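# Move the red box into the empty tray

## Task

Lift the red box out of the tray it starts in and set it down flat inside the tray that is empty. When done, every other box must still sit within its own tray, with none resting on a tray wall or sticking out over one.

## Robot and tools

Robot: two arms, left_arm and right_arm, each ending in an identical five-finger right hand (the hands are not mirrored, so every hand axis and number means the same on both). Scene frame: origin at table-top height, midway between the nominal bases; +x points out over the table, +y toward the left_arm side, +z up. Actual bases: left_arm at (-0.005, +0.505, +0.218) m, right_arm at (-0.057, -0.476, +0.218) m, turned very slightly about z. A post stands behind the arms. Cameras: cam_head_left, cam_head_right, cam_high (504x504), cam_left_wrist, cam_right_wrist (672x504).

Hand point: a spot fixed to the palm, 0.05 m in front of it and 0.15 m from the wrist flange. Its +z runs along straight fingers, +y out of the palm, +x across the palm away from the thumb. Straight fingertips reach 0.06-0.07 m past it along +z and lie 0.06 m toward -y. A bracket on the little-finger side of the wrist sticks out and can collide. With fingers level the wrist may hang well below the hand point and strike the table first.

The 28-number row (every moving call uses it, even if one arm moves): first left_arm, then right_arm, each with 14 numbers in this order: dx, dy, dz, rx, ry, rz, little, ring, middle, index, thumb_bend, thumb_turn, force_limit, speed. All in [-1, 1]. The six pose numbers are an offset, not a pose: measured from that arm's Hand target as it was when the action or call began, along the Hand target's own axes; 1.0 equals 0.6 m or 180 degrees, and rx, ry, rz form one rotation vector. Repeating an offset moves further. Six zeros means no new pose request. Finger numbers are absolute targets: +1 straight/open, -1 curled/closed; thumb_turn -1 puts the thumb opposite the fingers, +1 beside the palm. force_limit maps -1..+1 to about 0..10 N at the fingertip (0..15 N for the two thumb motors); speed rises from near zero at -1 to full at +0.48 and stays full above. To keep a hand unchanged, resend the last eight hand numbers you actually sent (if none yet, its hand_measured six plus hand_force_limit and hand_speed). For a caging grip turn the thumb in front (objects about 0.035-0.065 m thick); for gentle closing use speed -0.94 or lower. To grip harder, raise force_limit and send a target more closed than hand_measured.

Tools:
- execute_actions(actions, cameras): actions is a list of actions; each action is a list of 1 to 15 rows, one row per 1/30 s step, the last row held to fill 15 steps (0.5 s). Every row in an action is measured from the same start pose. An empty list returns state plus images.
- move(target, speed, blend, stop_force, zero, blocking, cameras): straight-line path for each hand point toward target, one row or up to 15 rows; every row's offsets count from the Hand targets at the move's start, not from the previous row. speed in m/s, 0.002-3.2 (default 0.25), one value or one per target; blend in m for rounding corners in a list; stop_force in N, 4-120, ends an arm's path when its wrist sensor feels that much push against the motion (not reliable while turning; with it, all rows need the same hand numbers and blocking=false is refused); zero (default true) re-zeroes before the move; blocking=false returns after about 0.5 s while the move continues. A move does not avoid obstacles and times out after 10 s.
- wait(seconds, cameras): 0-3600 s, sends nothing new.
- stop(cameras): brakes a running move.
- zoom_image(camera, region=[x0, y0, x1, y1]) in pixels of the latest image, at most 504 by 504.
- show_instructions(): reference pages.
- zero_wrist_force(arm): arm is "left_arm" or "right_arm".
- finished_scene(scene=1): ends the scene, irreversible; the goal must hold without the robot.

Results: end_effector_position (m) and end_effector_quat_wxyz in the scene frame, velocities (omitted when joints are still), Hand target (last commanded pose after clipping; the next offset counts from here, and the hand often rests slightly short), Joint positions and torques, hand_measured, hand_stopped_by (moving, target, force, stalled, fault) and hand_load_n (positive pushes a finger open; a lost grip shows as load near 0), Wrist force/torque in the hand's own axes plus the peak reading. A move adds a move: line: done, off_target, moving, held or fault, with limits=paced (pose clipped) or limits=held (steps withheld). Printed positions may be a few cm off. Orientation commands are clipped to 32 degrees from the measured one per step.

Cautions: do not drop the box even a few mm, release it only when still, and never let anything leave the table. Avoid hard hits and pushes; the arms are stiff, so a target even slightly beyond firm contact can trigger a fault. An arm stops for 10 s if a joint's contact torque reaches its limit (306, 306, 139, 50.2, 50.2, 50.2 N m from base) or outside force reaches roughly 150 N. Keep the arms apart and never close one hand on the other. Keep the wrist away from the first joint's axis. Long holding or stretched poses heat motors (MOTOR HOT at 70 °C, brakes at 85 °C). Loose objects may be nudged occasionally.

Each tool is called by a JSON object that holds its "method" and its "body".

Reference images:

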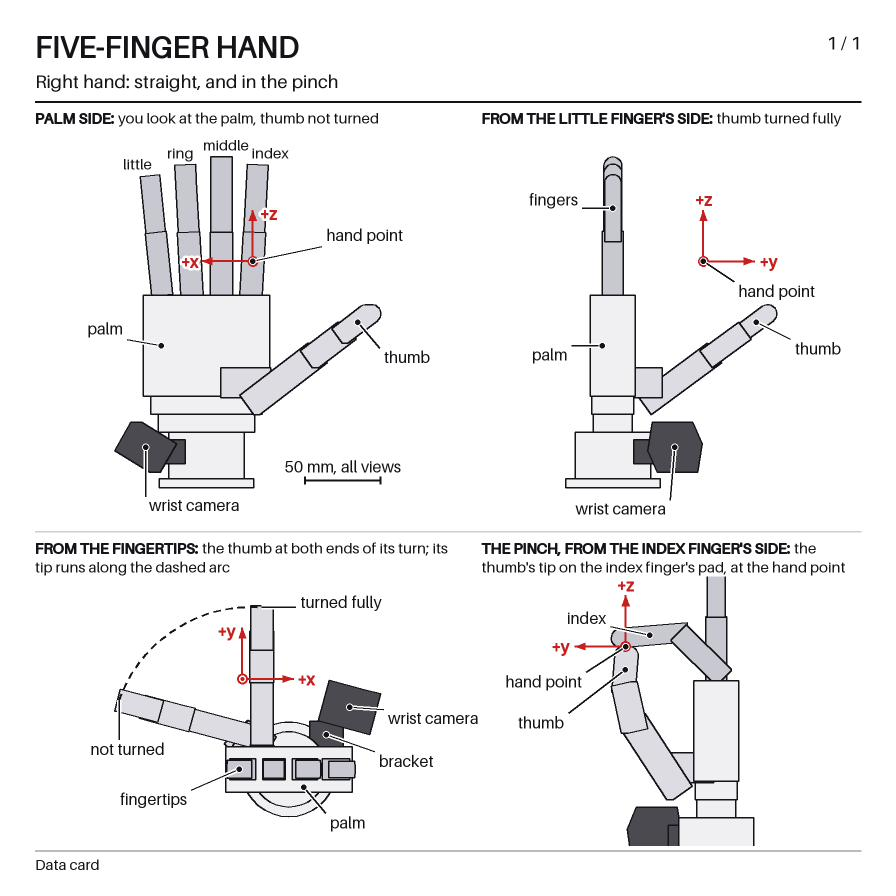

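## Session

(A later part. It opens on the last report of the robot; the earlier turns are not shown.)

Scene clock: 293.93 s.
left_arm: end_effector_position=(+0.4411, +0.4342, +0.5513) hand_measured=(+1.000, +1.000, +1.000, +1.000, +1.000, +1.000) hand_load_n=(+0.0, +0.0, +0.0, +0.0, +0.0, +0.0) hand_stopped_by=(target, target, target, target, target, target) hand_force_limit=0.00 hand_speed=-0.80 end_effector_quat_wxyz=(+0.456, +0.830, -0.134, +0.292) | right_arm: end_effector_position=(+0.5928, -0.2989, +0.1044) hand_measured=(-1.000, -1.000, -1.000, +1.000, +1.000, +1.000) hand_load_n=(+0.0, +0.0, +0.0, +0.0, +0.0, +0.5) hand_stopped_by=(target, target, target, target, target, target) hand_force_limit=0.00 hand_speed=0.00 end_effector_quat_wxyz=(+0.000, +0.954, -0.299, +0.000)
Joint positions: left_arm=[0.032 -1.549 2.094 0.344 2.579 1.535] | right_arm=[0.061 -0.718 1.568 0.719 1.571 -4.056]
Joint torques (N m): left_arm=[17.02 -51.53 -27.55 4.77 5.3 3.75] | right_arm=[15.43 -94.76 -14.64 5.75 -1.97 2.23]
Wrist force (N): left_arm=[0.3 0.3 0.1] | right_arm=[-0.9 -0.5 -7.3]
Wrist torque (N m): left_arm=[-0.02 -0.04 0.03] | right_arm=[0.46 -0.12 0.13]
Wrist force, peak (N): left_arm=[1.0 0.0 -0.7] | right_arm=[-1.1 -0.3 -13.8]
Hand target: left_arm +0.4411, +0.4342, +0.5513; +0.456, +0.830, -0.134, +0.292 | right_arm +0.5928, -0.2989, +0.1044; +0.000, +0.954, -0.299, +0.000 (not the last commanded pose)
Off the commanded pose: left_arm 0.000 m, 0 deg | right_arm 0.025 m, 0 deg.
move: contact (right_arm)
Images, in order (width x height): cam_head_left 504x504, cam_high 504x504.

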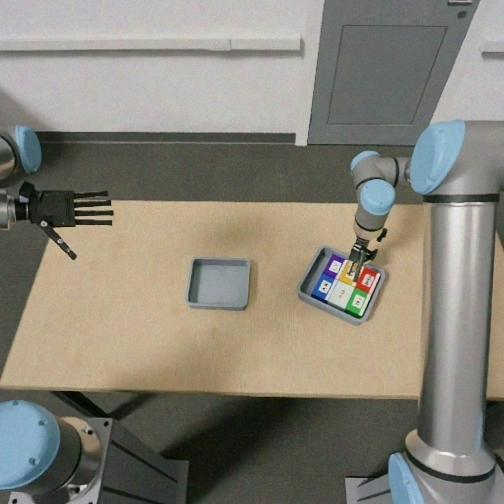

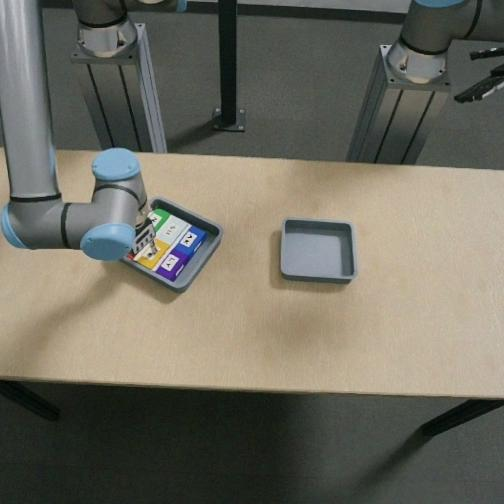

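{"method": "move", "body": {"target": [0,0,0,0,0,0,1,1,1,1,1,1,0,-0.8,0,-0.0467,0,0,0,0,-1,-1,-1,1,1,1,0,0], "cameras": ["cam_high", "cam_head_left"], "speed": 0.02, "stop_force": 14}}

{"method": "zoom_image", "body": {"camera": "cam_high", "region": [100, 190, 230, 300]}}

{"method": "zoom_image", "body": {"camera": "cam_head_left", "region": [280, 220, 400, 340]}}

Scene clock: 306.53 s.
left_arm: end_effector_position=(+0.4411, +0.4342, +0.5513) hand_measured=(+1.000, +1.000, +1.000, +1.000, +1.000, +1.000) hand_load_n=(+0.0, +0.0, +0.0, +0.0, +0.0, +0.0) hand_stopped_by=(target, target, target, target, target, target) hand_force_limit=0.00 hand_speed=-0.80 end_effector_quat_wxyz=(+0.456, +0.830, -0.134, +0.292) | right_arm: end_effector_position=(+0.6088, -0.2759, +0.1044) hand_measured=(-1.000, -1.000, -1.000, +0.948, +1.000, +1.000) hand_load_n=(+0.0, +0.0, +0.0, -28.0, +0.0, +0.0) hand_stopped_by=(target, target, target, target, target, target) hand_force_limit=0.00 hand_speed=0.00 end_effector_quat_wxyz=(+0.000, +0.954, -0.299, +0.000)
Joint positions: left_arm=[0.032 -1.549 2.094 0.344 2.579 1.535] | right_arm=[0.091 -0.693 1.513 0.75 1.571 -4.026]
Joint torques (N m): left_arm=[15.93 -47.38 -29.9 4.49 5.42 3.71] | right_arm=[-17.67 -83.18 -19.5 -10.15 1.56 -3.04]
Wrist force (N): left_arm=[0.6 -0.1 -0.2] | right_arm=[-12.0 8.9 -35.2]
Wrist torque (N m): left_arm=[-0.06 -0.09 0.05] | right_arm=[0.92 -0.81 -0.52]
Wrist force, peak (N): left_arm=[1.5 0.1 -0.3] | right_arm=[-12.1 9.2 -35.1]
Hand target: left_arm +0.4411, +0.4342, +0.5513; +0.456, +0.830, -0.134, +0.292 | right_arm +0.6088, -0.2759, +0.1044; +0.000, +0.954, -0.299, +0.000
Off the commanded pose: left_arm 0.000 m, 0 deg | right_arm 0.000 m, 0 deg.
move: done
Images, in order (width x height): cam_head_left 504x504, cam_high 504x504.

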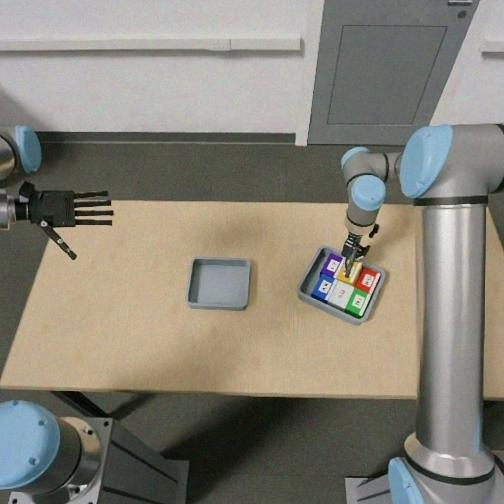

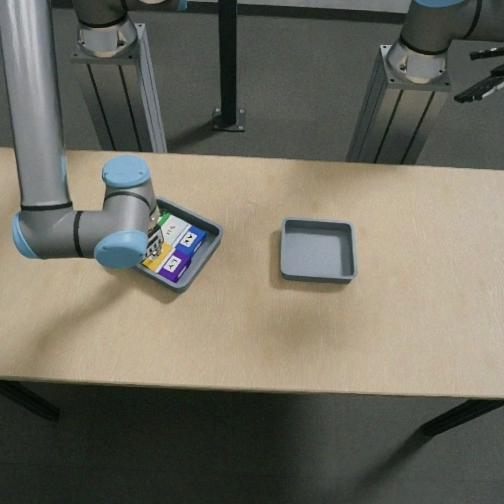

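Scaled by 3.877 from the camera's image (finer frame: 720x720).

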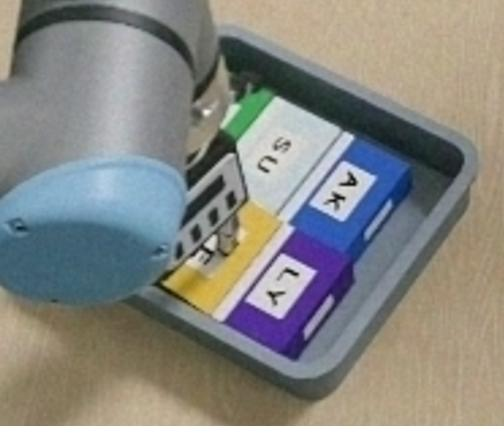

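Scaled by 4.200 from the camera's image (finer frame: 720x720).

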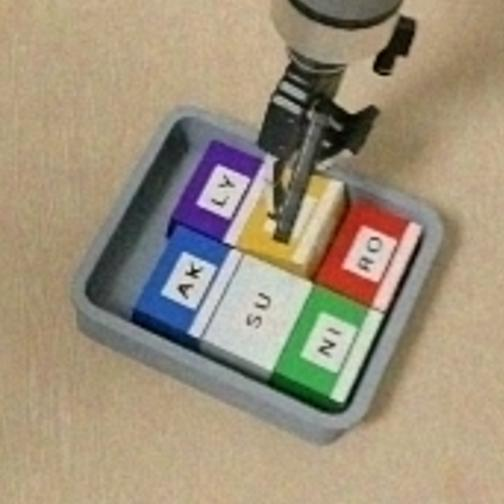

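{"method": "move", "body": {"target": [0,0,0,0,0,0,1,1,1,1,1,1,0,-0.8,0,0,-0.05,0,0,0,-1,-1,-1,1,1,1,0,0], "cameras": ["cam_high", "cam_head_left", "cam_right_wrist"], "speed": 0.05}}

{"method": "zoom_image", "body": {"camera": "cam_high", "region": [100, 190, 230, 300]}}

{"method": "zoom_image", "body": {"camera": "cam_head_left", "region": [280, 220, 400, 340]}}

{"method": "zoom_image", "body": {"camera": "cam_right_wrist", "region": [180, 60, 480, 360]}}

Scene clock: 313.63 s.
left_arm: end_effector_position=(+0.4411, +0.4342, +0.5513) hand_measured=(+1.000, +1.000, +1.000, +1.000, +1.000, +1.000) hand_load_n=(+0.0, +0.5, +0.0, +0.0, +0.0, +0.0) hand_stopped_by=(target, target, target, target, target, target) hand_force_limit=0.00 hand_speed=-0.80 end_effector_quat_wxyz=(+0.456, +0.830, -0.134, +0.292) | right_arm: end_effector_position=(+0.6087, -0.2759, +0.1346) hand_measured=(-1.000, -1.000, -1.000, +0.952, +1.000, +1.000) hand_load_n=(+0.0, +0.0, +0.0, +0.0, +0.0, +0.0) hand_stopped_by=(target, target, target, target, target, target) hand_force_limit=0.00 hand_speed=0.00 end_effector_quat_wxyz=(+0.000, +0.954, -0.299, +0.000) end_effector_velocity=(+0.001, +0.002, -0.003) end_effector_angular_velocity=(+0.000, -0.004, +0.002)
Joint positions: left_arm=[0.032 -1.549 2.094 0.344 2.579 1.535] | right_arm=[0.091 -0.728 1.514 0.784 1.571 -4.026]
Joint velocities: left_arm=[within noise] | right_arm=[0.002 0.002 0 -0.006 0 0]
Joint torques (N m): left_arm=[16.92 -46.49 -31.23 4.56 5.27 3.43] | right_arm=[-8.9 -70.59 -19.01 0.29 1.57 -2.99]
Wrist force (N): left_arm=[0.7 0.2 -0.2] | right_arm=[2.0 -0.9 0.5]
Wrist torque (N m): left_arm=[-0.01 -0.09 0.05] | right_arm=[-0.08 -0.40 0.12]
Wrist force, peak (N): left_arm=[1.1 0.3 -0.6] | right_arm=[-12.3 9.3 -35.1]
Hand target: left_arm +0.4411, +0.4342, +0.5513; +0.456, +0.830, -0.134, +0.292 | right_arm +0.6087, -0.2759, +0.1344; +0.000, +0.954, -0.299, +0.000
Off the commanded pose: left_arm 0.000 m, 0 deg | right_arm 0.000 m, 0 deg.
move: done
Images, in order (width x height): cam_head_left 504x504, cam_high 504x504, cam_right_wrist 672x504.

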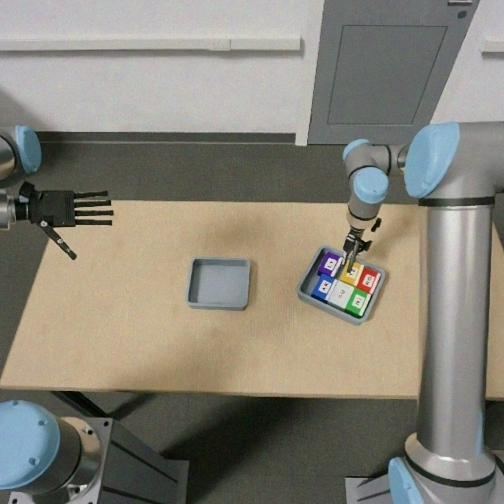

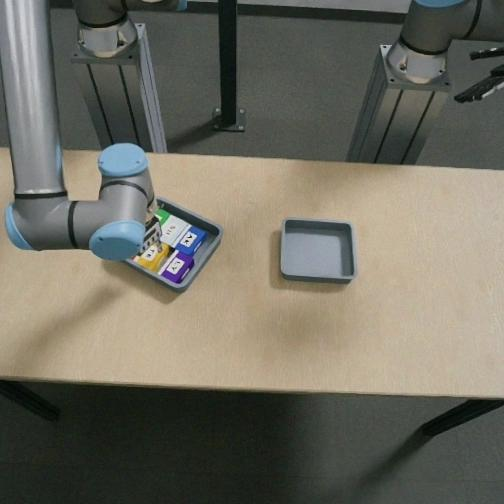

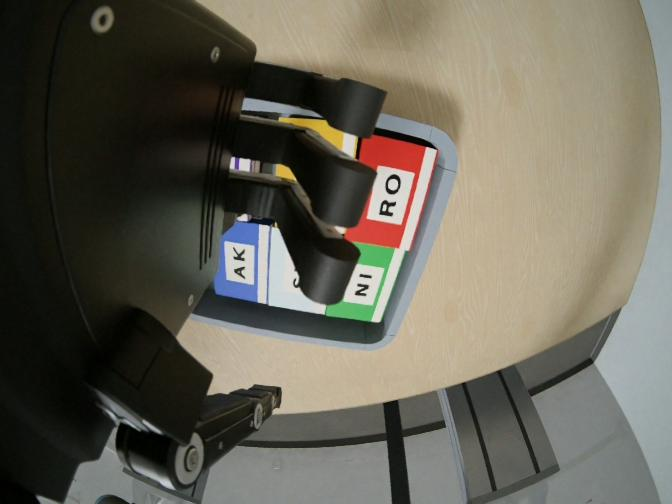

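Scaled by 3.877 from the camera's image (finer frame: 720x720).

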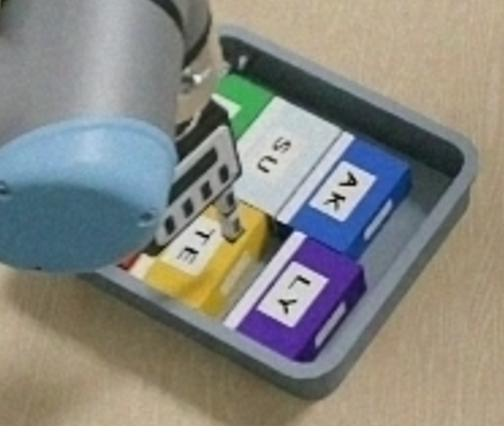

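Scaled by 4.200 from the camera's image (finer frame: 720x720).

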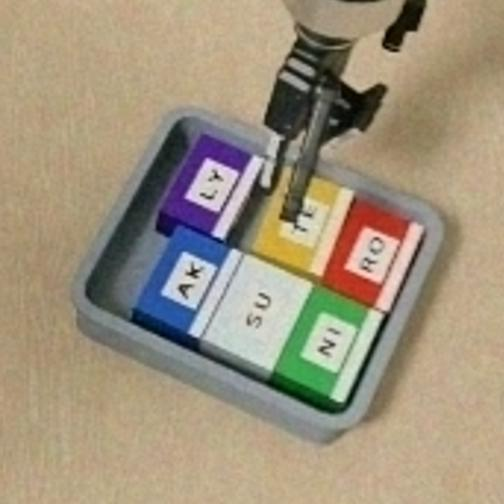

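Scaled by 1.680 from the camera's image (finer frame: 960x720).

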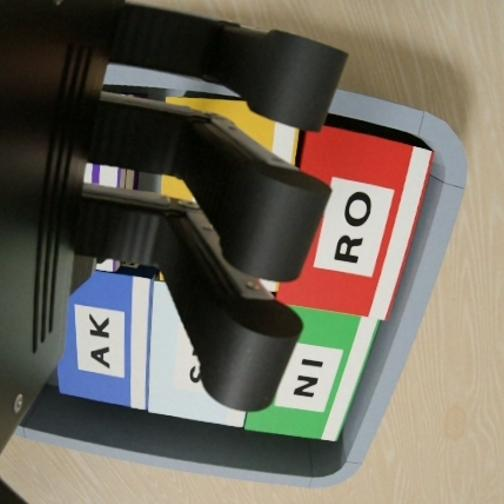

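{"method": "move", "body": {"target": [0,0,0,0,0,0,1,1,1,1,1,1,0,-0.8,0,0.0367,0.035,0,0,0,-1,-1,-1,0.996,1,1,0,0], "speed": 0.05}}

{"method": "move", "body": {"target": [0,0,0,0,0,0,1,1,1,1,1,1,0,-0.8,0,0,0.03,0,0,0,-1,-1,-1,0.996,1,1,0,0], "cameras": ["cam_high", "cam_head_left"], "speed": 0.006, "stop_force": 4}}

{"method": "zoom_image", "body": {"camera": "cam_high", "region": [100, 190, 230, 300]}}

{"method": "zoom_image", "body": {"camera": "cam_head_left", "region": [280, 220, 400, 340]}}

Scene clock: 333.50 s.
left_arm: end_effector_position=(+0.4411, +0.4342, +0.5513) hand_measured=(+1.000, +1.000, +1.000, +1.000, +1.000, +1.000) hand_load_n=(+0.0, +0.0, +0.0, +0.0, +0.0, +0.0) hand_stopped_by=(target, target, target, target, target, target) hand_force_limit=0.00 hand_speed=-0.80 end_effector_quat_wxyz=(+0.456, +0.830, -0.134, +0.292) | right_arm: end_effector_position=(+0.5961, -0.2942, +0.1132) hand_measured=(-1.000, -1.000, -1.000, +0.996, +1.000, +1.000) hand_load_n=(+0.0, +0.0, +0.0, +0.0, +0.0, +0.5) hand_stopped_by=(target, target, target, target, target, target) hand_force_limit=0.00 hand_speed=0.00 end_effector_quat_wxyz=(+0.000, +0.954, -0.299, +0.000) end_effector_velocity=(+0.000, -0.001, +0.002) end_effector_angular_velocity=(-0.001, +0.004, -0.003)
Joint positions: left_arm=[0.032 -1.549 2.094 0.344 2.579 1.535] | right_arm=[0.068 -0.723 1.557 0.736 1.571 -4.05]
Joint velocities: left_arm=[within noise] | right_arm=[-0.001 0 -0.002 0.007 0 0.002]
Joint torques (N m): left_arm=[15.69 -44.93 -33.56 4.44 5.26 3.47] | right_arm=[16.43 -86.85 -33.6 7.25 0.92 2.35]
Wrist force (N): left_arm=[0.7 -0.3 -0.4] | right_arm=[1.9 -1.0 1.2]
Wrist torque (N m): left_arm=[-0.07 -0.08 0.04] | right_arm=[-0.13 -0.41 0.37]
Wrist force, peak (N): left_arm=[0.8 0.1 -0.8] | right_arm=[2.4 -1.3 1.0]
Hand target: left_arm +0.4411, +0.4342, +0.5513; +0.456, +0.830, -0.134, +0.292 | right_arm +0.5962, -0.2940, +0.1134; +0.000, +0.954, -0.299, +0.000
Off the commanded pose: left_arm 0.000 m, 0 deg | right_arm 0.000 m, 0 deg.
move: done

Scene clock: 336.10 s.
left_arm: end_effector_position=(+0.4411, +0.4342, +0.5513) hand_measured=(+1.000, +1.000, +1.000, +1.000, +1.000, +1.000) hand_load_n=(+0.5, +0.0, +0.0, +0.0, +0.0, +0.0) hand_stopped_by=(target, target, target, target, target, target) hand_force_limit=0.00 hand_speed=-0.80 end_effector_quat_wxyz=(+0.456, +0.830, -0.134, +0.292) | right_arm: end_effector_position=(+0.5962, -0.2940, +0.1045) hand_measured=(-1.000, -1.000, -1.000, +0.996, +1.000, +1.000) hand_load_n=(+0.0, +0.0, +0.0, +0.0, +0.0, +0.0) hand_stopped_by=(target, target, target, target, target, target) hand_force_limit=0.00 hand_speed=0.00 end_effector_quat_wxyz=(+0.000, +0.954, -0.299, +0.000)
Joint positions: left_arm=[0.032 -1.549 2.094 0.344 2.579 1.535] | right_arm=[0.068 -0.712 1.556 0.726 1.571 -4.049]
Joint torques (N m): left_arm=[16.89 -44.09 -34.17 4.45 5.21 3.33] | right_arm=[15.13 -97.12 -21.56 6.11 -1.76 2.09]
Wrist force (N): left_arm=[-0.2 0.1 -0.1] | right_arm=[2.0 -0.8 -5.4]
Wrist torque (N m): left_arm=[-0.04 0.04 0.00] | right_arm=[0.29 -0.45 0.34]
Wrist force, peak (N): left_arm=[1.1 -0.2 -0.3] | right_arm=[1.7 -0.9 -7.8]
Hand target: left_arm +0.4411, +0.4342, +0.5513; +0.456, +0.830, -0.134, +0.292 | right_arm +0.5962, -0.2940, +0.1045; +0.000, +0.954, -0.299, +0.000 (not the last commanded pose)
Off the commanded pose: left_arm 0.000 m, 0 deg | right_arm 0.009 m, 0 deg.
move: contact (right_arm)
Images, in order (width x height): cam_head_left 504x504, cam_high 504x504.

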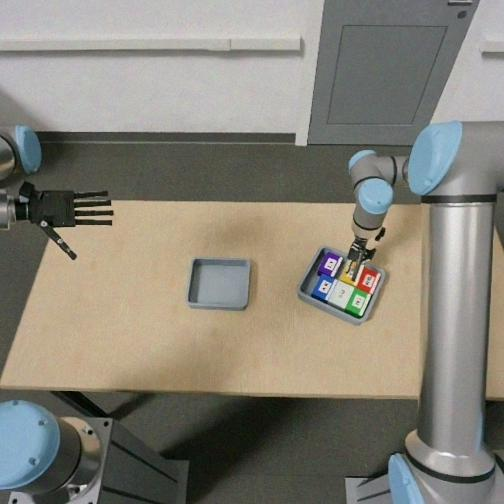

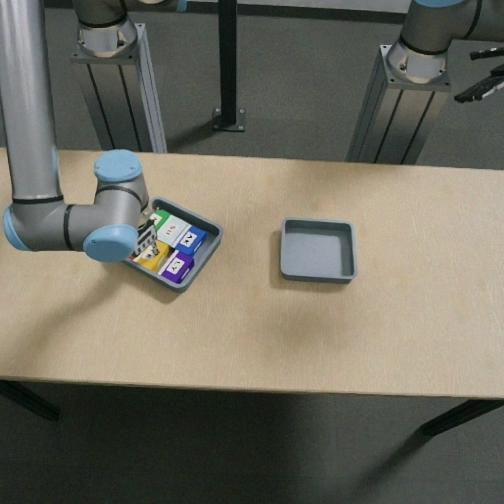

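Scaled by 3.877 from the camera's image (finer frame: 720x720).

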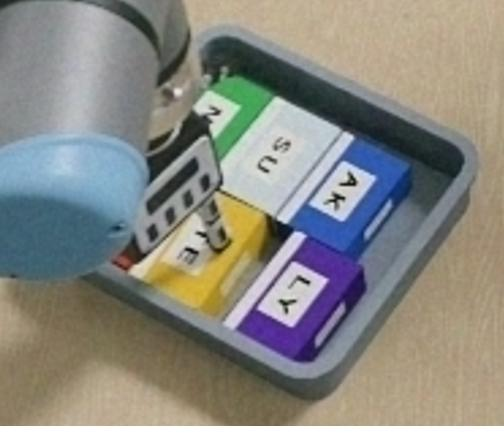

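Scaled by 4.200 from the camera's image (finer frame: 720x720).

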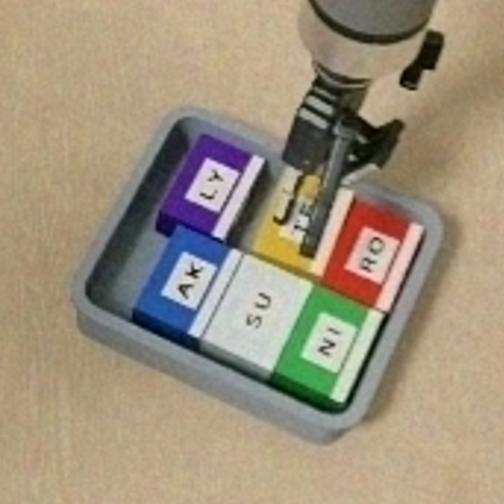

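{"method": "move", "body": {"target": [0,0,0,0,0,0,1,1,1,1,1,1,0,-0.8,0,-0.0133,0,0,0,0,-1,-1,-1,0.996,1,1,0,0], "speed": 0.02, "cameras": ["cam_high", "cam_head_left"]}}

{"method": "zoom_image", "body": {"camera": "cam_head_left", "region": [280, 220, 400, 340]}}

Scene clock: 342.27 s.
left_arm: end_effector_position=(+0.4411, +0.4342, +0.5513) hand_measured=(+1.000, +1.000, +1.000, +1.000, +1.000, +1.000) hand_load_n=(+0.0, +0.0, +0.0, +0.0, +0.0, +0.0) hand_stopped_by=(target, target, target, target, target, target) hand_force_limit=0.00 hand_speed=-0.80 end_effector_quat_wxyz=(+0.456, +0.830, -0.134, +0.292) | right_arm: end_effector_position=(+0.6008, -0.2873, +0.1046) hand_measured=(-1.000, -1.000, -1.000, +0.996, +1.000, +1.000) hand_load_n=(+0.0, +0.0, +0.0, -8.5, +0.0, +0.0) hand_stopped_by=(target, target, target, target, target, target) hand_force_limit=0.00 hand_speed=0.00 end_effector_quat_wxyz=(+0.000, +0.954, -0.299, +0.000)
Joint positions: left_arm=[0.032 -1.549 2.094 0.344 2.579 1.535] | right_arm=[0.077 -0.705 1.541 0.735 1.571 -4.041]
Joint torques (N m): left_arm=[16.74 -42.03 -35.9 4.57 5.03 3.26] | right_arm=[-7.89 -80.49 -18.24 -2.03 -1.71 -1.98]
Wrist force (N): left_arm=[0.4 0.4 -0.1] | right_arm=[-2.9 3.5 -12.0]
Wrist torque (N m): left_arm=[0.00 -0.05 0.04] | right_arm=[0.30 -0.70 -0.16]
Wrist force, peak (N): left_arm=[1.0 0.3 -0.5] | right_arm=[-2.9 3.5 -12.0]
Hand target: left_arm +0.4411, +0.4342, +0.5513; +0.456, +0.830, -0.134, +0.292 | right_arm +0.6008, -0.2874, +0.1045; +0.000, +0.954, -0.299, +0.000
Off the commanded pose: left_arm 0.000 m, 0 deg | right_arm 0.000 m, 0 deg.
move: done
Images, in order (width x height): cam_head_left 504x504, cam_high 504x504.

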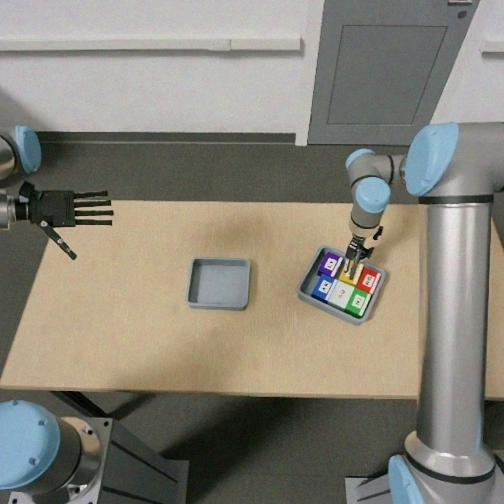

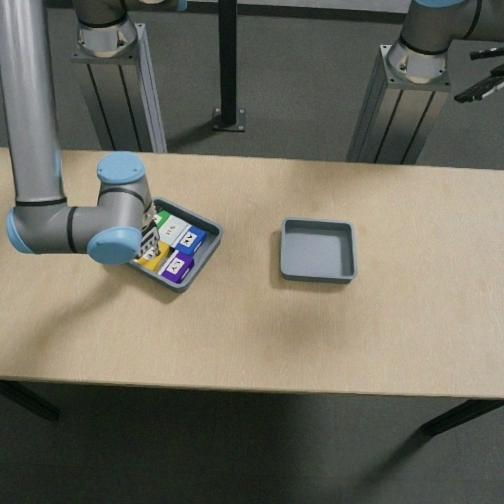

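Scaled by 4.200 from the camera's image (finer frame: 720x720).

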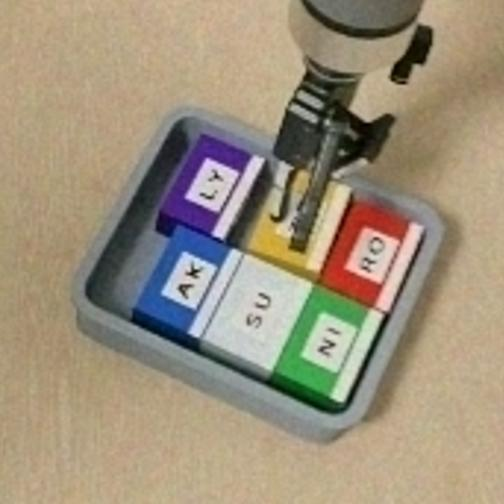

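{"method": "move", "body": {"target": [0,0,0,0,0,0,1,1,1,1,1,1,0,-0.8,0,-0.0133,-0.0008,0,0,0,-1,-1,-1,0.996,1,1,0,0], "speed": 0.02, "cameras": ["cam_high", "cam_head_left"]}}

{"method": "zoom_image", "body": {"camera": "cam_head_left", "region": [280, 220, 400, 340]}}

Scene clock: 349.53 s.
left_arm: end_effector_position=(+0.4411, +0.4342, +0.5513) hand_measured=(+1.000, +1.000, +1.000, +1.000, +1.000, +1.000) hand_load_n=(+0.0, +0.0, +0.0, +0.0, +0.0, +0.0) hand_stopped_by=(target, target, target, target, target, target) hand_force_limit=0.00 hand_speed=-0.80 end_effector_quat_wxyz=(+0.456, +0.830, -0.134, +0.292) | right_arm: end_effector_position=(+0.6054, -0.2808, +0.1050) hand_measured=(-1.000, -1.000, -1.000, +0.996, +1.000, +1.000) hand_load_n=(+0.0, +0.0, +0.0, -9.0, +0.0, +0.0) hand_stopped_by=(target, target, target, target, target, target) hand_force_limit=0.00 hand_speed=0.00 end_effector_quat_wxyz=(+0.000, +0.954, -0.299, +0.000)
Joint positions: left_arm=[0.032 -1.549 2.094 0.344 2.579 1.535] | right_arm=[0.085 -0.699 1.525 0.744 1.571 -4.032]
Joint torques (N m): left_arm=[17.42 -40.59 -37.62 4.53 5.07 3.17] | right_arm=[-8.57 -77.16 -17.68 -2.79 1.65 -1.85]
Wrist force (N): left_arm=[0.5 -0.7 -0.7] | right_arm=[-4.7 2.9 -18.3]
Wrist torque (N m): left_arm=[-0.12 -0.04 0.00] | right_arm=[0.65 -0.85 -0.26]
Wrist force, peak (N): left_arm=[1.1 -0.4 -0.1] | right_arm=[-4.7 2.8 -18.5]
Hand target: left_arm +0.4411, +0.4342, +0.5513; +0.456, +0.830, -0.134, +0.292 | right_arm +0.6053, -0.2809, +0.1050; +0.000, +0.954, -0.299, +0.000
Off the commanded pose: left_arm 0.000 m, 0 deg | right_arm 0.000 m, 0 deg.
move: done
Images, in order (width x height): cam_head_left 504x504, cam_high 504x504.

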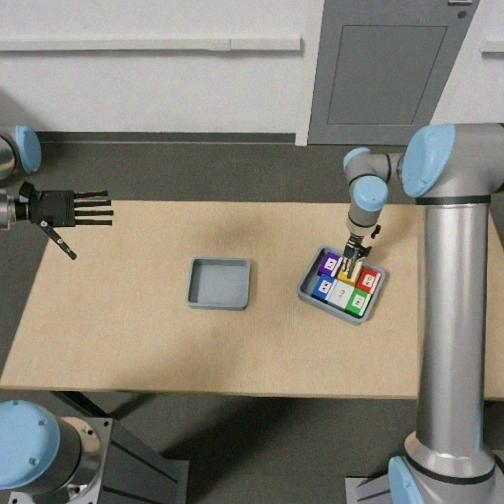

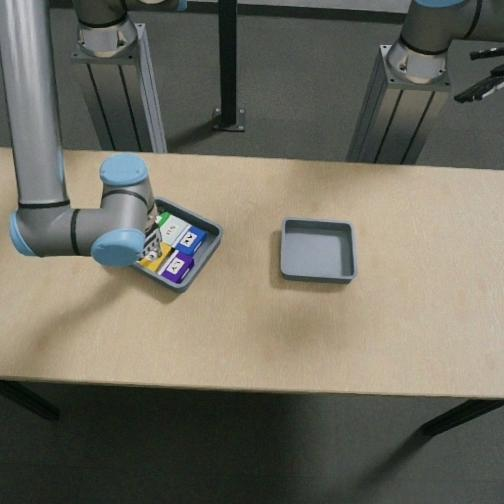

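Scaled by 4.200 from the camera's image (finer frame: 720x720).

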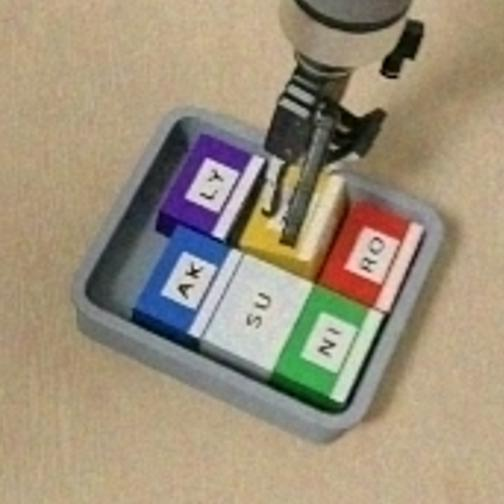

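{"method": "move", "body": {"target": [0,0,0,0,0,0,1,1,1,1,1,1,0,-0.8,0,-0.0133,-0.0018,0,0,0,-1,-1,-1,0.996,1,1,0,0], "speed": 0.02, "cameras": ["cam_high", "cam_head_left"]}}

{"method": "zoom_image", "body": {"camera": "cam_head_left", "region": [280, 220, 400, 340]}}

{"method": "zoom_image", "body": {"camera": "cam_high", "region": [100, 190, 230, 300]}}

Scene clock: 358.60 s.
left_arm: end_effector_position=(+0.4411, +0.4342, +0.5513) hand_measured=(+1.000, +1.000, +1.000, +1.000, +1.000, +1.000) hand_load_n=(+0.0, +0.0, +0.0, +0.0, +0.0, +0.0) hand_stopped_by=(target, target, target, target, target, target) hand_force_limit=0.00 hand_speed=-0.80 end_effector_quat_wxyz=(+0.456, +0.830, -0.134, +0.292) | right_arm: end_effector_position=(+0.6099, -0.2742, +0.1061) hand_measured=(-1.000, -1.000, -1.000, +0.996, +1.000, +1.000) hand_load_n=(+0.5, +0.0, +0.0, -1.0, +0.0, +0.0) hand_stopped_by=(target, target, target, target, target, target) hand_force_limit=0.00 hand_speed=0.00 end_effector_quat_wxyz=(+0.000, +0.954, -0.299, +0.000)
Joint positions: left_arm=[0.032 -1.549 2.094 0.344 2.579 1.535] | right_arm=[0.094 -0.693 1.509 0.754 1.571 -4.024]
Joint torques (N m): left_arm=[17.09 -38.23 -39.18 4.48 4.98 2.68] | right_arm=[-7.16 -85.55 -16.63 2.58 1.82 -1.96]
Wrist force (N): left_arm=[0.5 -0.1 -0.1] | right_arm=[-0.3 -0.7 -3.7]
Wrist torque (N m): left_arm=[-0.07 -0.07 0.04] | right_arm=[0.13 -0.51 -0.02]
Wrist force, peak (N): left_arm=[1.3 0.0 -0.5] | right_arm=[-4.4 3.2 -20.5]
Hand target: left_arm +0.4411, +0.4342, +0.5513; +0.456, +0.830, -0.134, +0.292 | right_arm +0.6099, -0.2743, +0.1061; +0.000, +0.954, -0.299, +0.000
Off the commanded pose: left_arm 0.000 m, 0 deg | right_arm 0.000 m, 0 deg.
move: done
Images, in order (width x height): cam_head_left 504x504, cam_high 504x504.

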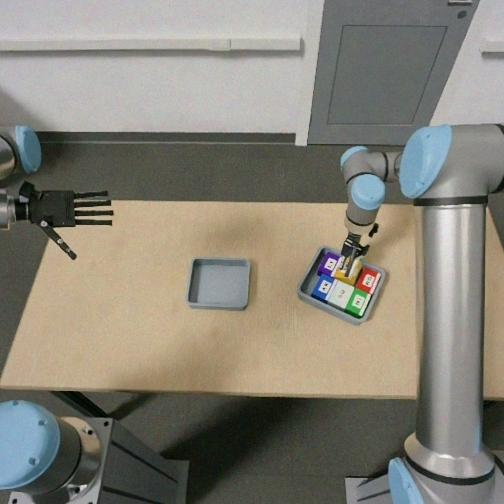

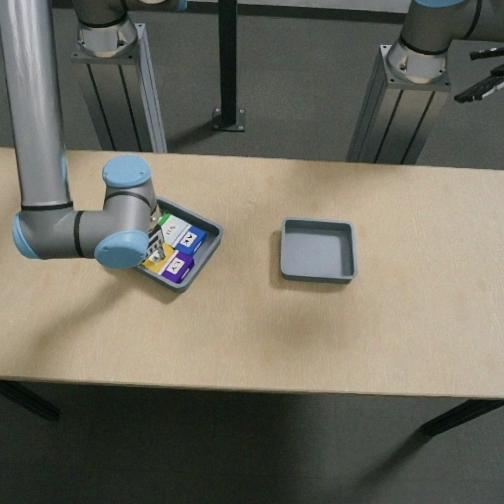

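Scaled by 4.200 from the camera's image (finer frame: 720x720).

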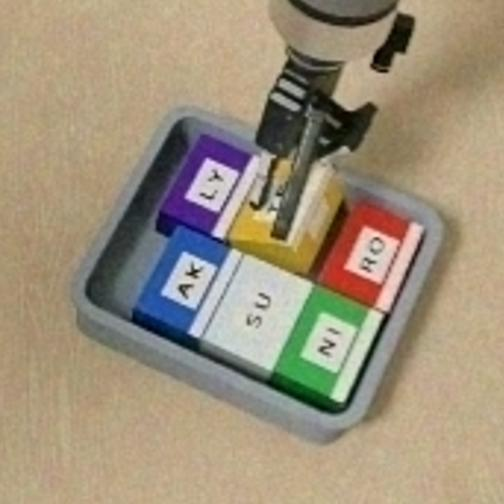

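Scaled by 3.877 from the camera's image (finer frame: 720x720).

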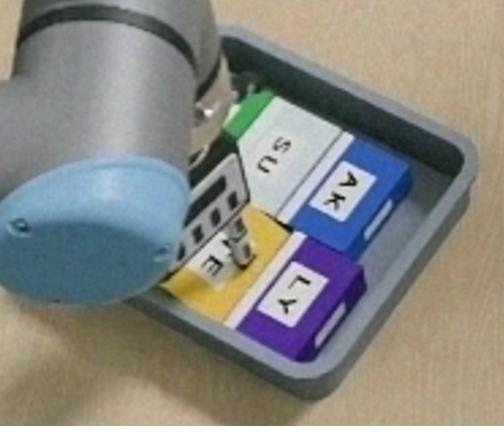

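{"method": "move", "body": {"target": [0,0,0,0,0,0,1,1,1,1,1,1,0,-0.8,0,0.0,-0.12,0,0,0,-1,-1,-1,0.996,1,1,0,0], "speed": 0.06}}

{"method": "move", "body": {"target": [0,0,0,0,0,0,1,1,1,1,1,1,0,-0.8,-0.12,-0.08,-0.12,0,0,0,1,1,1,1,1,1,0,0], "speed": 0.15, "cameras": ["cam_high", "cam_head_left", "cam_right_wrist"]}}

{"method": "zoom_image", "body": {"camera": "cam_head_left", "region": [280, 220, 400, 340]}}

{"method": "zoom_image", "body": {"camera": "cam_right_wrist", "region": [240, 20, 520, 300]}}

Scene clock: 368.20 s.
left_arm: end_effector_position=(+0.4411, +0.4342, +0.5513) hand_measured=(+1.000, +1.000, +1.000, +1.000, +1.000, +1.000) hand_load_n=(+0.0, +0.0, +0.0, +0.0, +0.5, +0.0) hand_stopped_by=(target, target, target, target, target, target) hand_force_limit=0.00 hand_speed=-0.80 end_effector_quat_wxyz=(+0.456, +0.830, -0.134, +0.292) | right_arm: end_effector_position=(+0.6098, -0.2743, +0.1783) hand_measured=(-1.000, -1.000, -1.000, +0.996, +1.000, +1.000) hand_load_n=(+0.0, +0.0, +0.0, +0.0, +0.0, +0.0) hand_stopped_by=(target, target, target, target, target, target) hand_force_limit=0.00 hand_speed=0.00 end_effector_quat_wxyz=(+0.000, +0.954, -0.299, +0.000) end_effector_velocity=(+0.002, -0.002, -0.003) end_effector_angular_velocity=(+0.001, -0.005, -0.003)
Joint positions: left_arm=[0.032 -1.549 2.094 0.344 2.579 1.535] | right_arm=[0.093 -0.776 1.507 0.838 1.571 -4.024]
Joint velocities: left_arm=[within noise] | right_arm=[-0.003 0.003 -0.001 -0.006 0 0]
Joint torques (N m): left_arm=[16.92 -36.68 -40.75 4.29 5.1 2.92] | right_arm=[-7.29 -66.26 -30.19 0.04 1.75 -2.69]
Wrist force (N): left_arm=[-0.1 0.0 -0.7] | right_arm=[1.7 -1.1 -0.8]
Wrist torque (N m): left_arm=[-0.01 0.05 0.00] | right_arm=[-0.03 -0.33 0.11]
Wrist force, peak (N): left_arm=[0.8 0.1 -0.9] | right_arm=[-0.1 -1.1 -6.2]
Hand target: left_arm +0.4411, +0.4342, +0.5513; +0.456, +0.830, -0.134, +0.292 | right_arm +0.6098, -0.2743, +0.1781; +0.000, +0.954, -0.299, +0.000
Off the commanded pose: left_arm 0.000 m, 0 deg | right_arm 0.000 m, 0 deg.
move: done

Scene clock: 369.30 s.
left_arm: end_effector_position=(+0.4411, +0.4342, +0.5513) hand_measured=(+1.000, +1.000, +1.000, +1.000, +1.000, +1.000) hand_load_n=(+0.0, +0.0, +0.0, +0.0, +0.0, +0.0) hand_stopped_by=(target, target, target, target, target, target) hand_force_limit=0.00 hand_speed=-0.80 end_effector_quat_wxyz=(+0.456, +0.830, -0.134, +0.292) | right_arm: end_effector_position=(+0.5781, -0.1938, +0.2502) hand_measured=(+1.000, +1.000, +1.000, +1.000, +1.000, +1.000) hand_load_n=(+0.0, +0.0, +0.0, +0.0, +0.0, +0.0) hand_stopped_by=(target, target, target, target, target, target) hand_force_limit=0.00 hand_speed=0.00 end_effector_quat_wxyz=(+0.000, +0.954, -0.299, +0.001)
Joint positions: left_arm=[0.032 -1.549 2.094 0.344 2.579 1.535] | right_arm=[0.207 -0.851 1.492 0.929 1.571 -3.911]
Joint torques (N m): left_arm=[16.04 -35.12 -41.42 4.31 4.87 2.7] | right_arm=[-13.3 -67.25 -21.28 -0.22 2.56 -3.09]
Wrist force (N): left_arm=[0.3 0.0 -0.4] | right_arm=[1.9 -0.9 -0.2]
Wrist torque (N m): left_arm=[-0.04 -0.04 0.03] | right_arm=[-0.04 -0.38 0.31]
Wrist force, peak (N): left_arm=[0.9 0.0 -0.6] | right_arm=[2.6 -1.4 -0.9]
Hand target: left_arm +0.4411, +0.4342, +0.5513; +0.456, +0.830, -0.134, +0.292 | right_arm +0.5780, -0.1938, +0.2501; +0.000, +0.954, -0.299, +0.000
Off the commanded pose: left_arm 0.000 m, 0 deg | right_arm 0.000 m, 0 deg.
move: done
Images, in order (width x height): cam_head_left 504x504, cam_high 504x504, cam_right_wrist 672x504.

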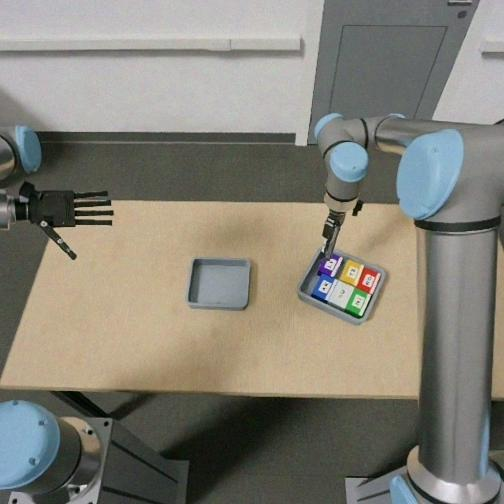

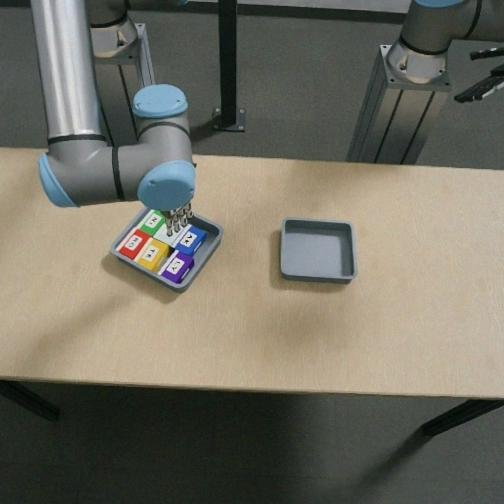

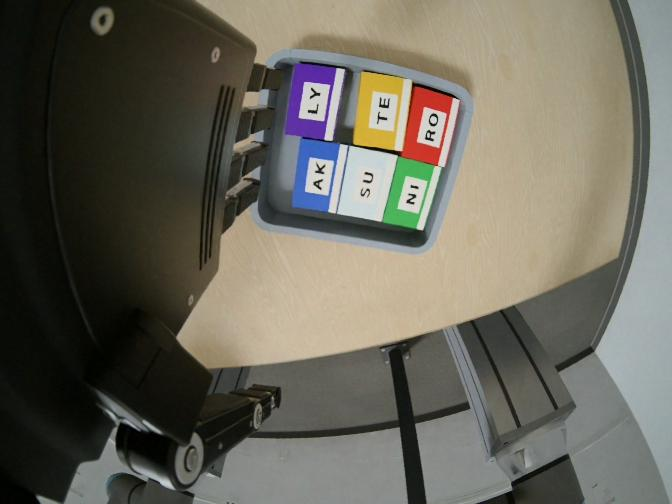

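Scaled by 4.200 from the camera's image (finer frame: 720x720).

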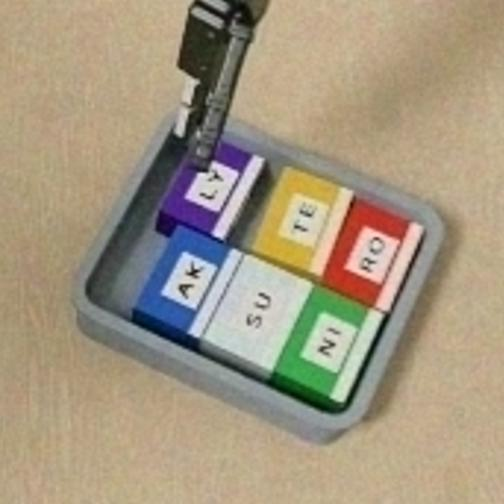

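Scaled by 1.800 from the camera's image (finer frame: 960x720).

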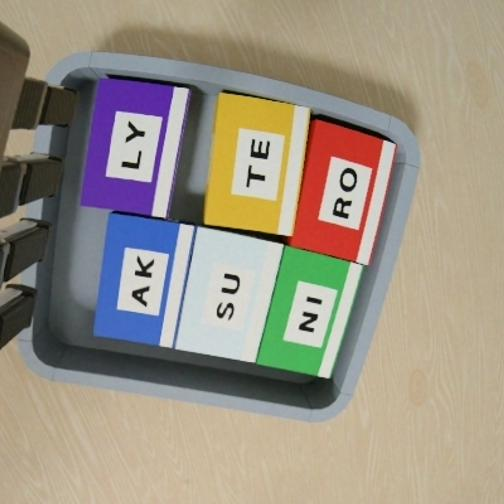

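{"method": "move", "body": {"target": [0,0,0,0,0,0,1,1,1,1,1,1,0,-0.8,0.1199,0.1579,0.2283,0,0,0,-1,-1,-1,1,1,1,0,0], "speed": 0.15}}

{"method": "move", "body": {"target": [0,0,0,0,0,0,1,1,1,1,1,1,0,-0.8,0,0,0.03,0,0,0,-1,-1,-1,1,1,1,0,0], "cameras": ["cam_high", "cam_head_left"], "speed": 0.006, "stop_force": 4}}

{"method": "zoom_image", "body": {"camera": "cam_high", "region": [100, 190, 230, 300]}}

{"method": "zoom_image", "body": {"camera": "cam_head_left", "region": [280, 220, 400, 340]}}

Scene clock: 390.50 s.
left_arm: end_effector_position=(+0.4411, +0.4342, +0.5513) hand_measured=(+1.000, +1.000, +1.000, +1.000, +1.000, +1.000) hand_load_n=(+0.0, +0.0, +0.0, +0.0, +0.0, +0.0) hand_stopped_by=(target, target, target, target, target, target) hand_force_limit=0.00 hand_speed=-0.80 end_effector_quat_wxyz=(+0.456, +0.830, -0.134, +0.292) | right_arm: end_effector_position=(+0.5831, -0.3127, +0.1130) hand_measured=(-1.000, -1.000, -1.000, +1.000, +1.000, +1.000) hand_load_n=(+0.0, +0.0, +0.0, +0.0, +0.0, +0.0) hand_stopped_by=(target, target, target, target, target, target) hand_force_limit=0.00 hand_speed=0.00 end_effector_quat_wxyz=(+0.000, +0.954, -0.299, +0.000)
Joint positions: left_arm=[0.032 -1.549 2.094 0.344 2.579 1.535] | right_arm=[0.043 -0.743 1.601 0.712 1.571 -4.075]
Joint torques (N m): left_arm=[16.78 -33.78 -42.37 4.48 4.71 2.66] | right_arm=[17.7 -97.09 -32.91 7 -2.9 2.38]
Wrist force (N): left_arm=[0.4 0.0 -0.4] | right_arm=[1.7 -1.5 -0.6]
Wrist torque (N m): left_arm=[-0.03 -0.05 0.03] | right_arm=[-0.11 -0.33 0.12]
Wrist force, peak (N): left_arm=[0.2 0.2 -1.2] | right_arm=[0.9 -1.8 -2.5]
Hand target: left_arm +0.4411, +0.4342, +0.5513; +0.456, +0.830, -0.134, +0.292 | right_arm +0.5831, -0.3127, +0.1131; +0.000, +0.954, -0.299, +0.000
Off the commanded pose: left_arm 0.000 m, 0 deg | right_arm 0.000 m, 0 deg.
move: done

Scene clock: 393.00 s.
left_arm: end_effector_position=(+0.4411, +0.4342, +0.5513) hand_measured=(+1.000, +1.000, +1.000, +1.000, +1.000, +1.000) hand_load_n=(+0.0, +0.0, +0.0, +0.0, +0.0, +0.0) hand_stopped_by=(target, target, target, target, target, target) hand_force_limit=0.00 hand_speed=-0.80 end_effector_quat_wxyz=(+0.456, +0.830, -0.134, +0.292) | right_arm: end_effector_position=(+0.5832, -0.3127, +0.1045) hand_measured=(-1.000, -1.000, -1.000, +1.000, +1.000, +1.000) hand_load_n=(+0.0, +0.0, +0.0, +0.0, +0.0, +0.0) hand_stopped_by=(target, target, target, target, target, target) hand_force_limit=0.00 hand_speed=0.00 end_effector_quat_wxyz=(+0.000, +0.954, -0.299, +0.000)
Joint positions: left_arm=[0.032 -1.549 2.094 0.344 2.579 1.535] | right_arm=[0.043 -0.732 1.6 0.702 1.571 -4.075]
Joint torques (N m): left_arm=[15.83 -32.7 -42.58 4.13 4.94 2.55] | right_arm=[15.86 -95.13 -21.14 6.26 -2.12 1.65]
Wrist force (N): left_arm=[0.4 0.1 -0.3] | right_arm=[1.6 -0.9 -5.4]
Wrist torque (N m): left_arm=[-0.01 -0.05 0.04] | right_arm=[0.27 -0.33 0.14]
Wrist force, peak (N): left_arm=[1.0 0.3 -0.6] | right_arm=[2.0 -1.6 -8.3]
Hand target: left_arm +0.4411, +0.4342, +0.5513; +0.456, +0.830, -0.134, +0.292 | right_arm +0.5832, -0.3127, +0.1045; +0.000, +0.954, -0.299, +0.000 (not the last commanded pose)
Off the commanded pose: left_arm 0.000 m, 0 deg | right_arm 0.009 m, 0 deg.
move: contact (right_arm)
Images, in order (width x height): cam_head_left 504x504, cam_high 504x504.

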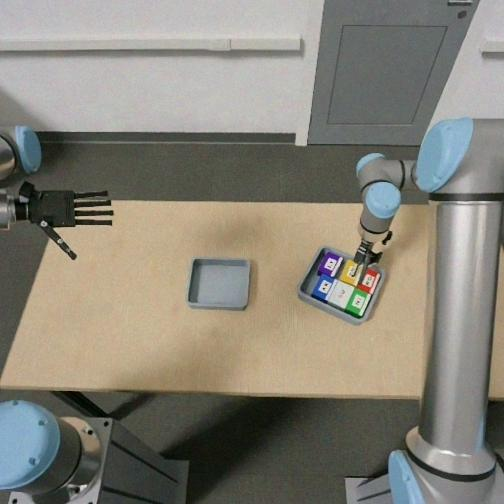

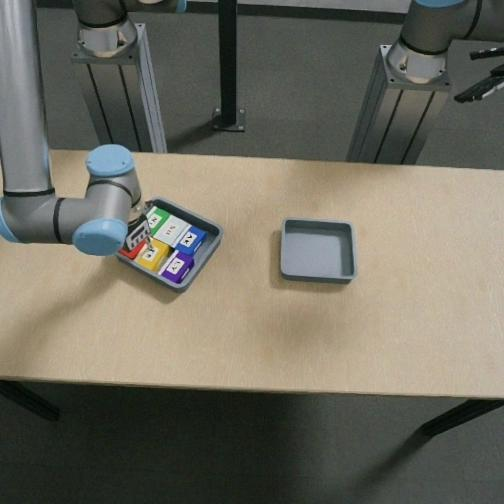

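Scaled by 3.877 from the camera's image (finer frame: 720x720).

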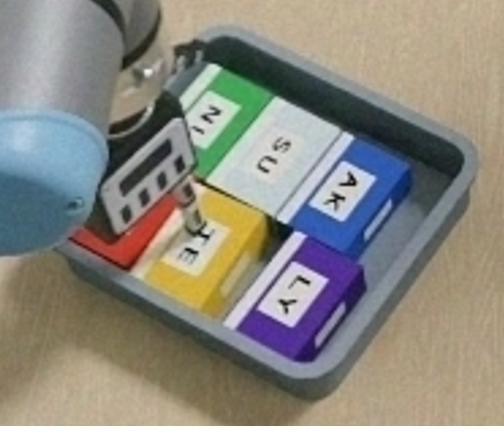

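Scaled by 4.200 from the camera's image (finer frame: 720x720).

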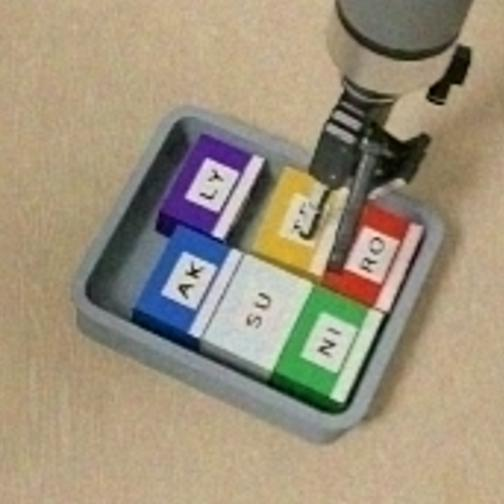

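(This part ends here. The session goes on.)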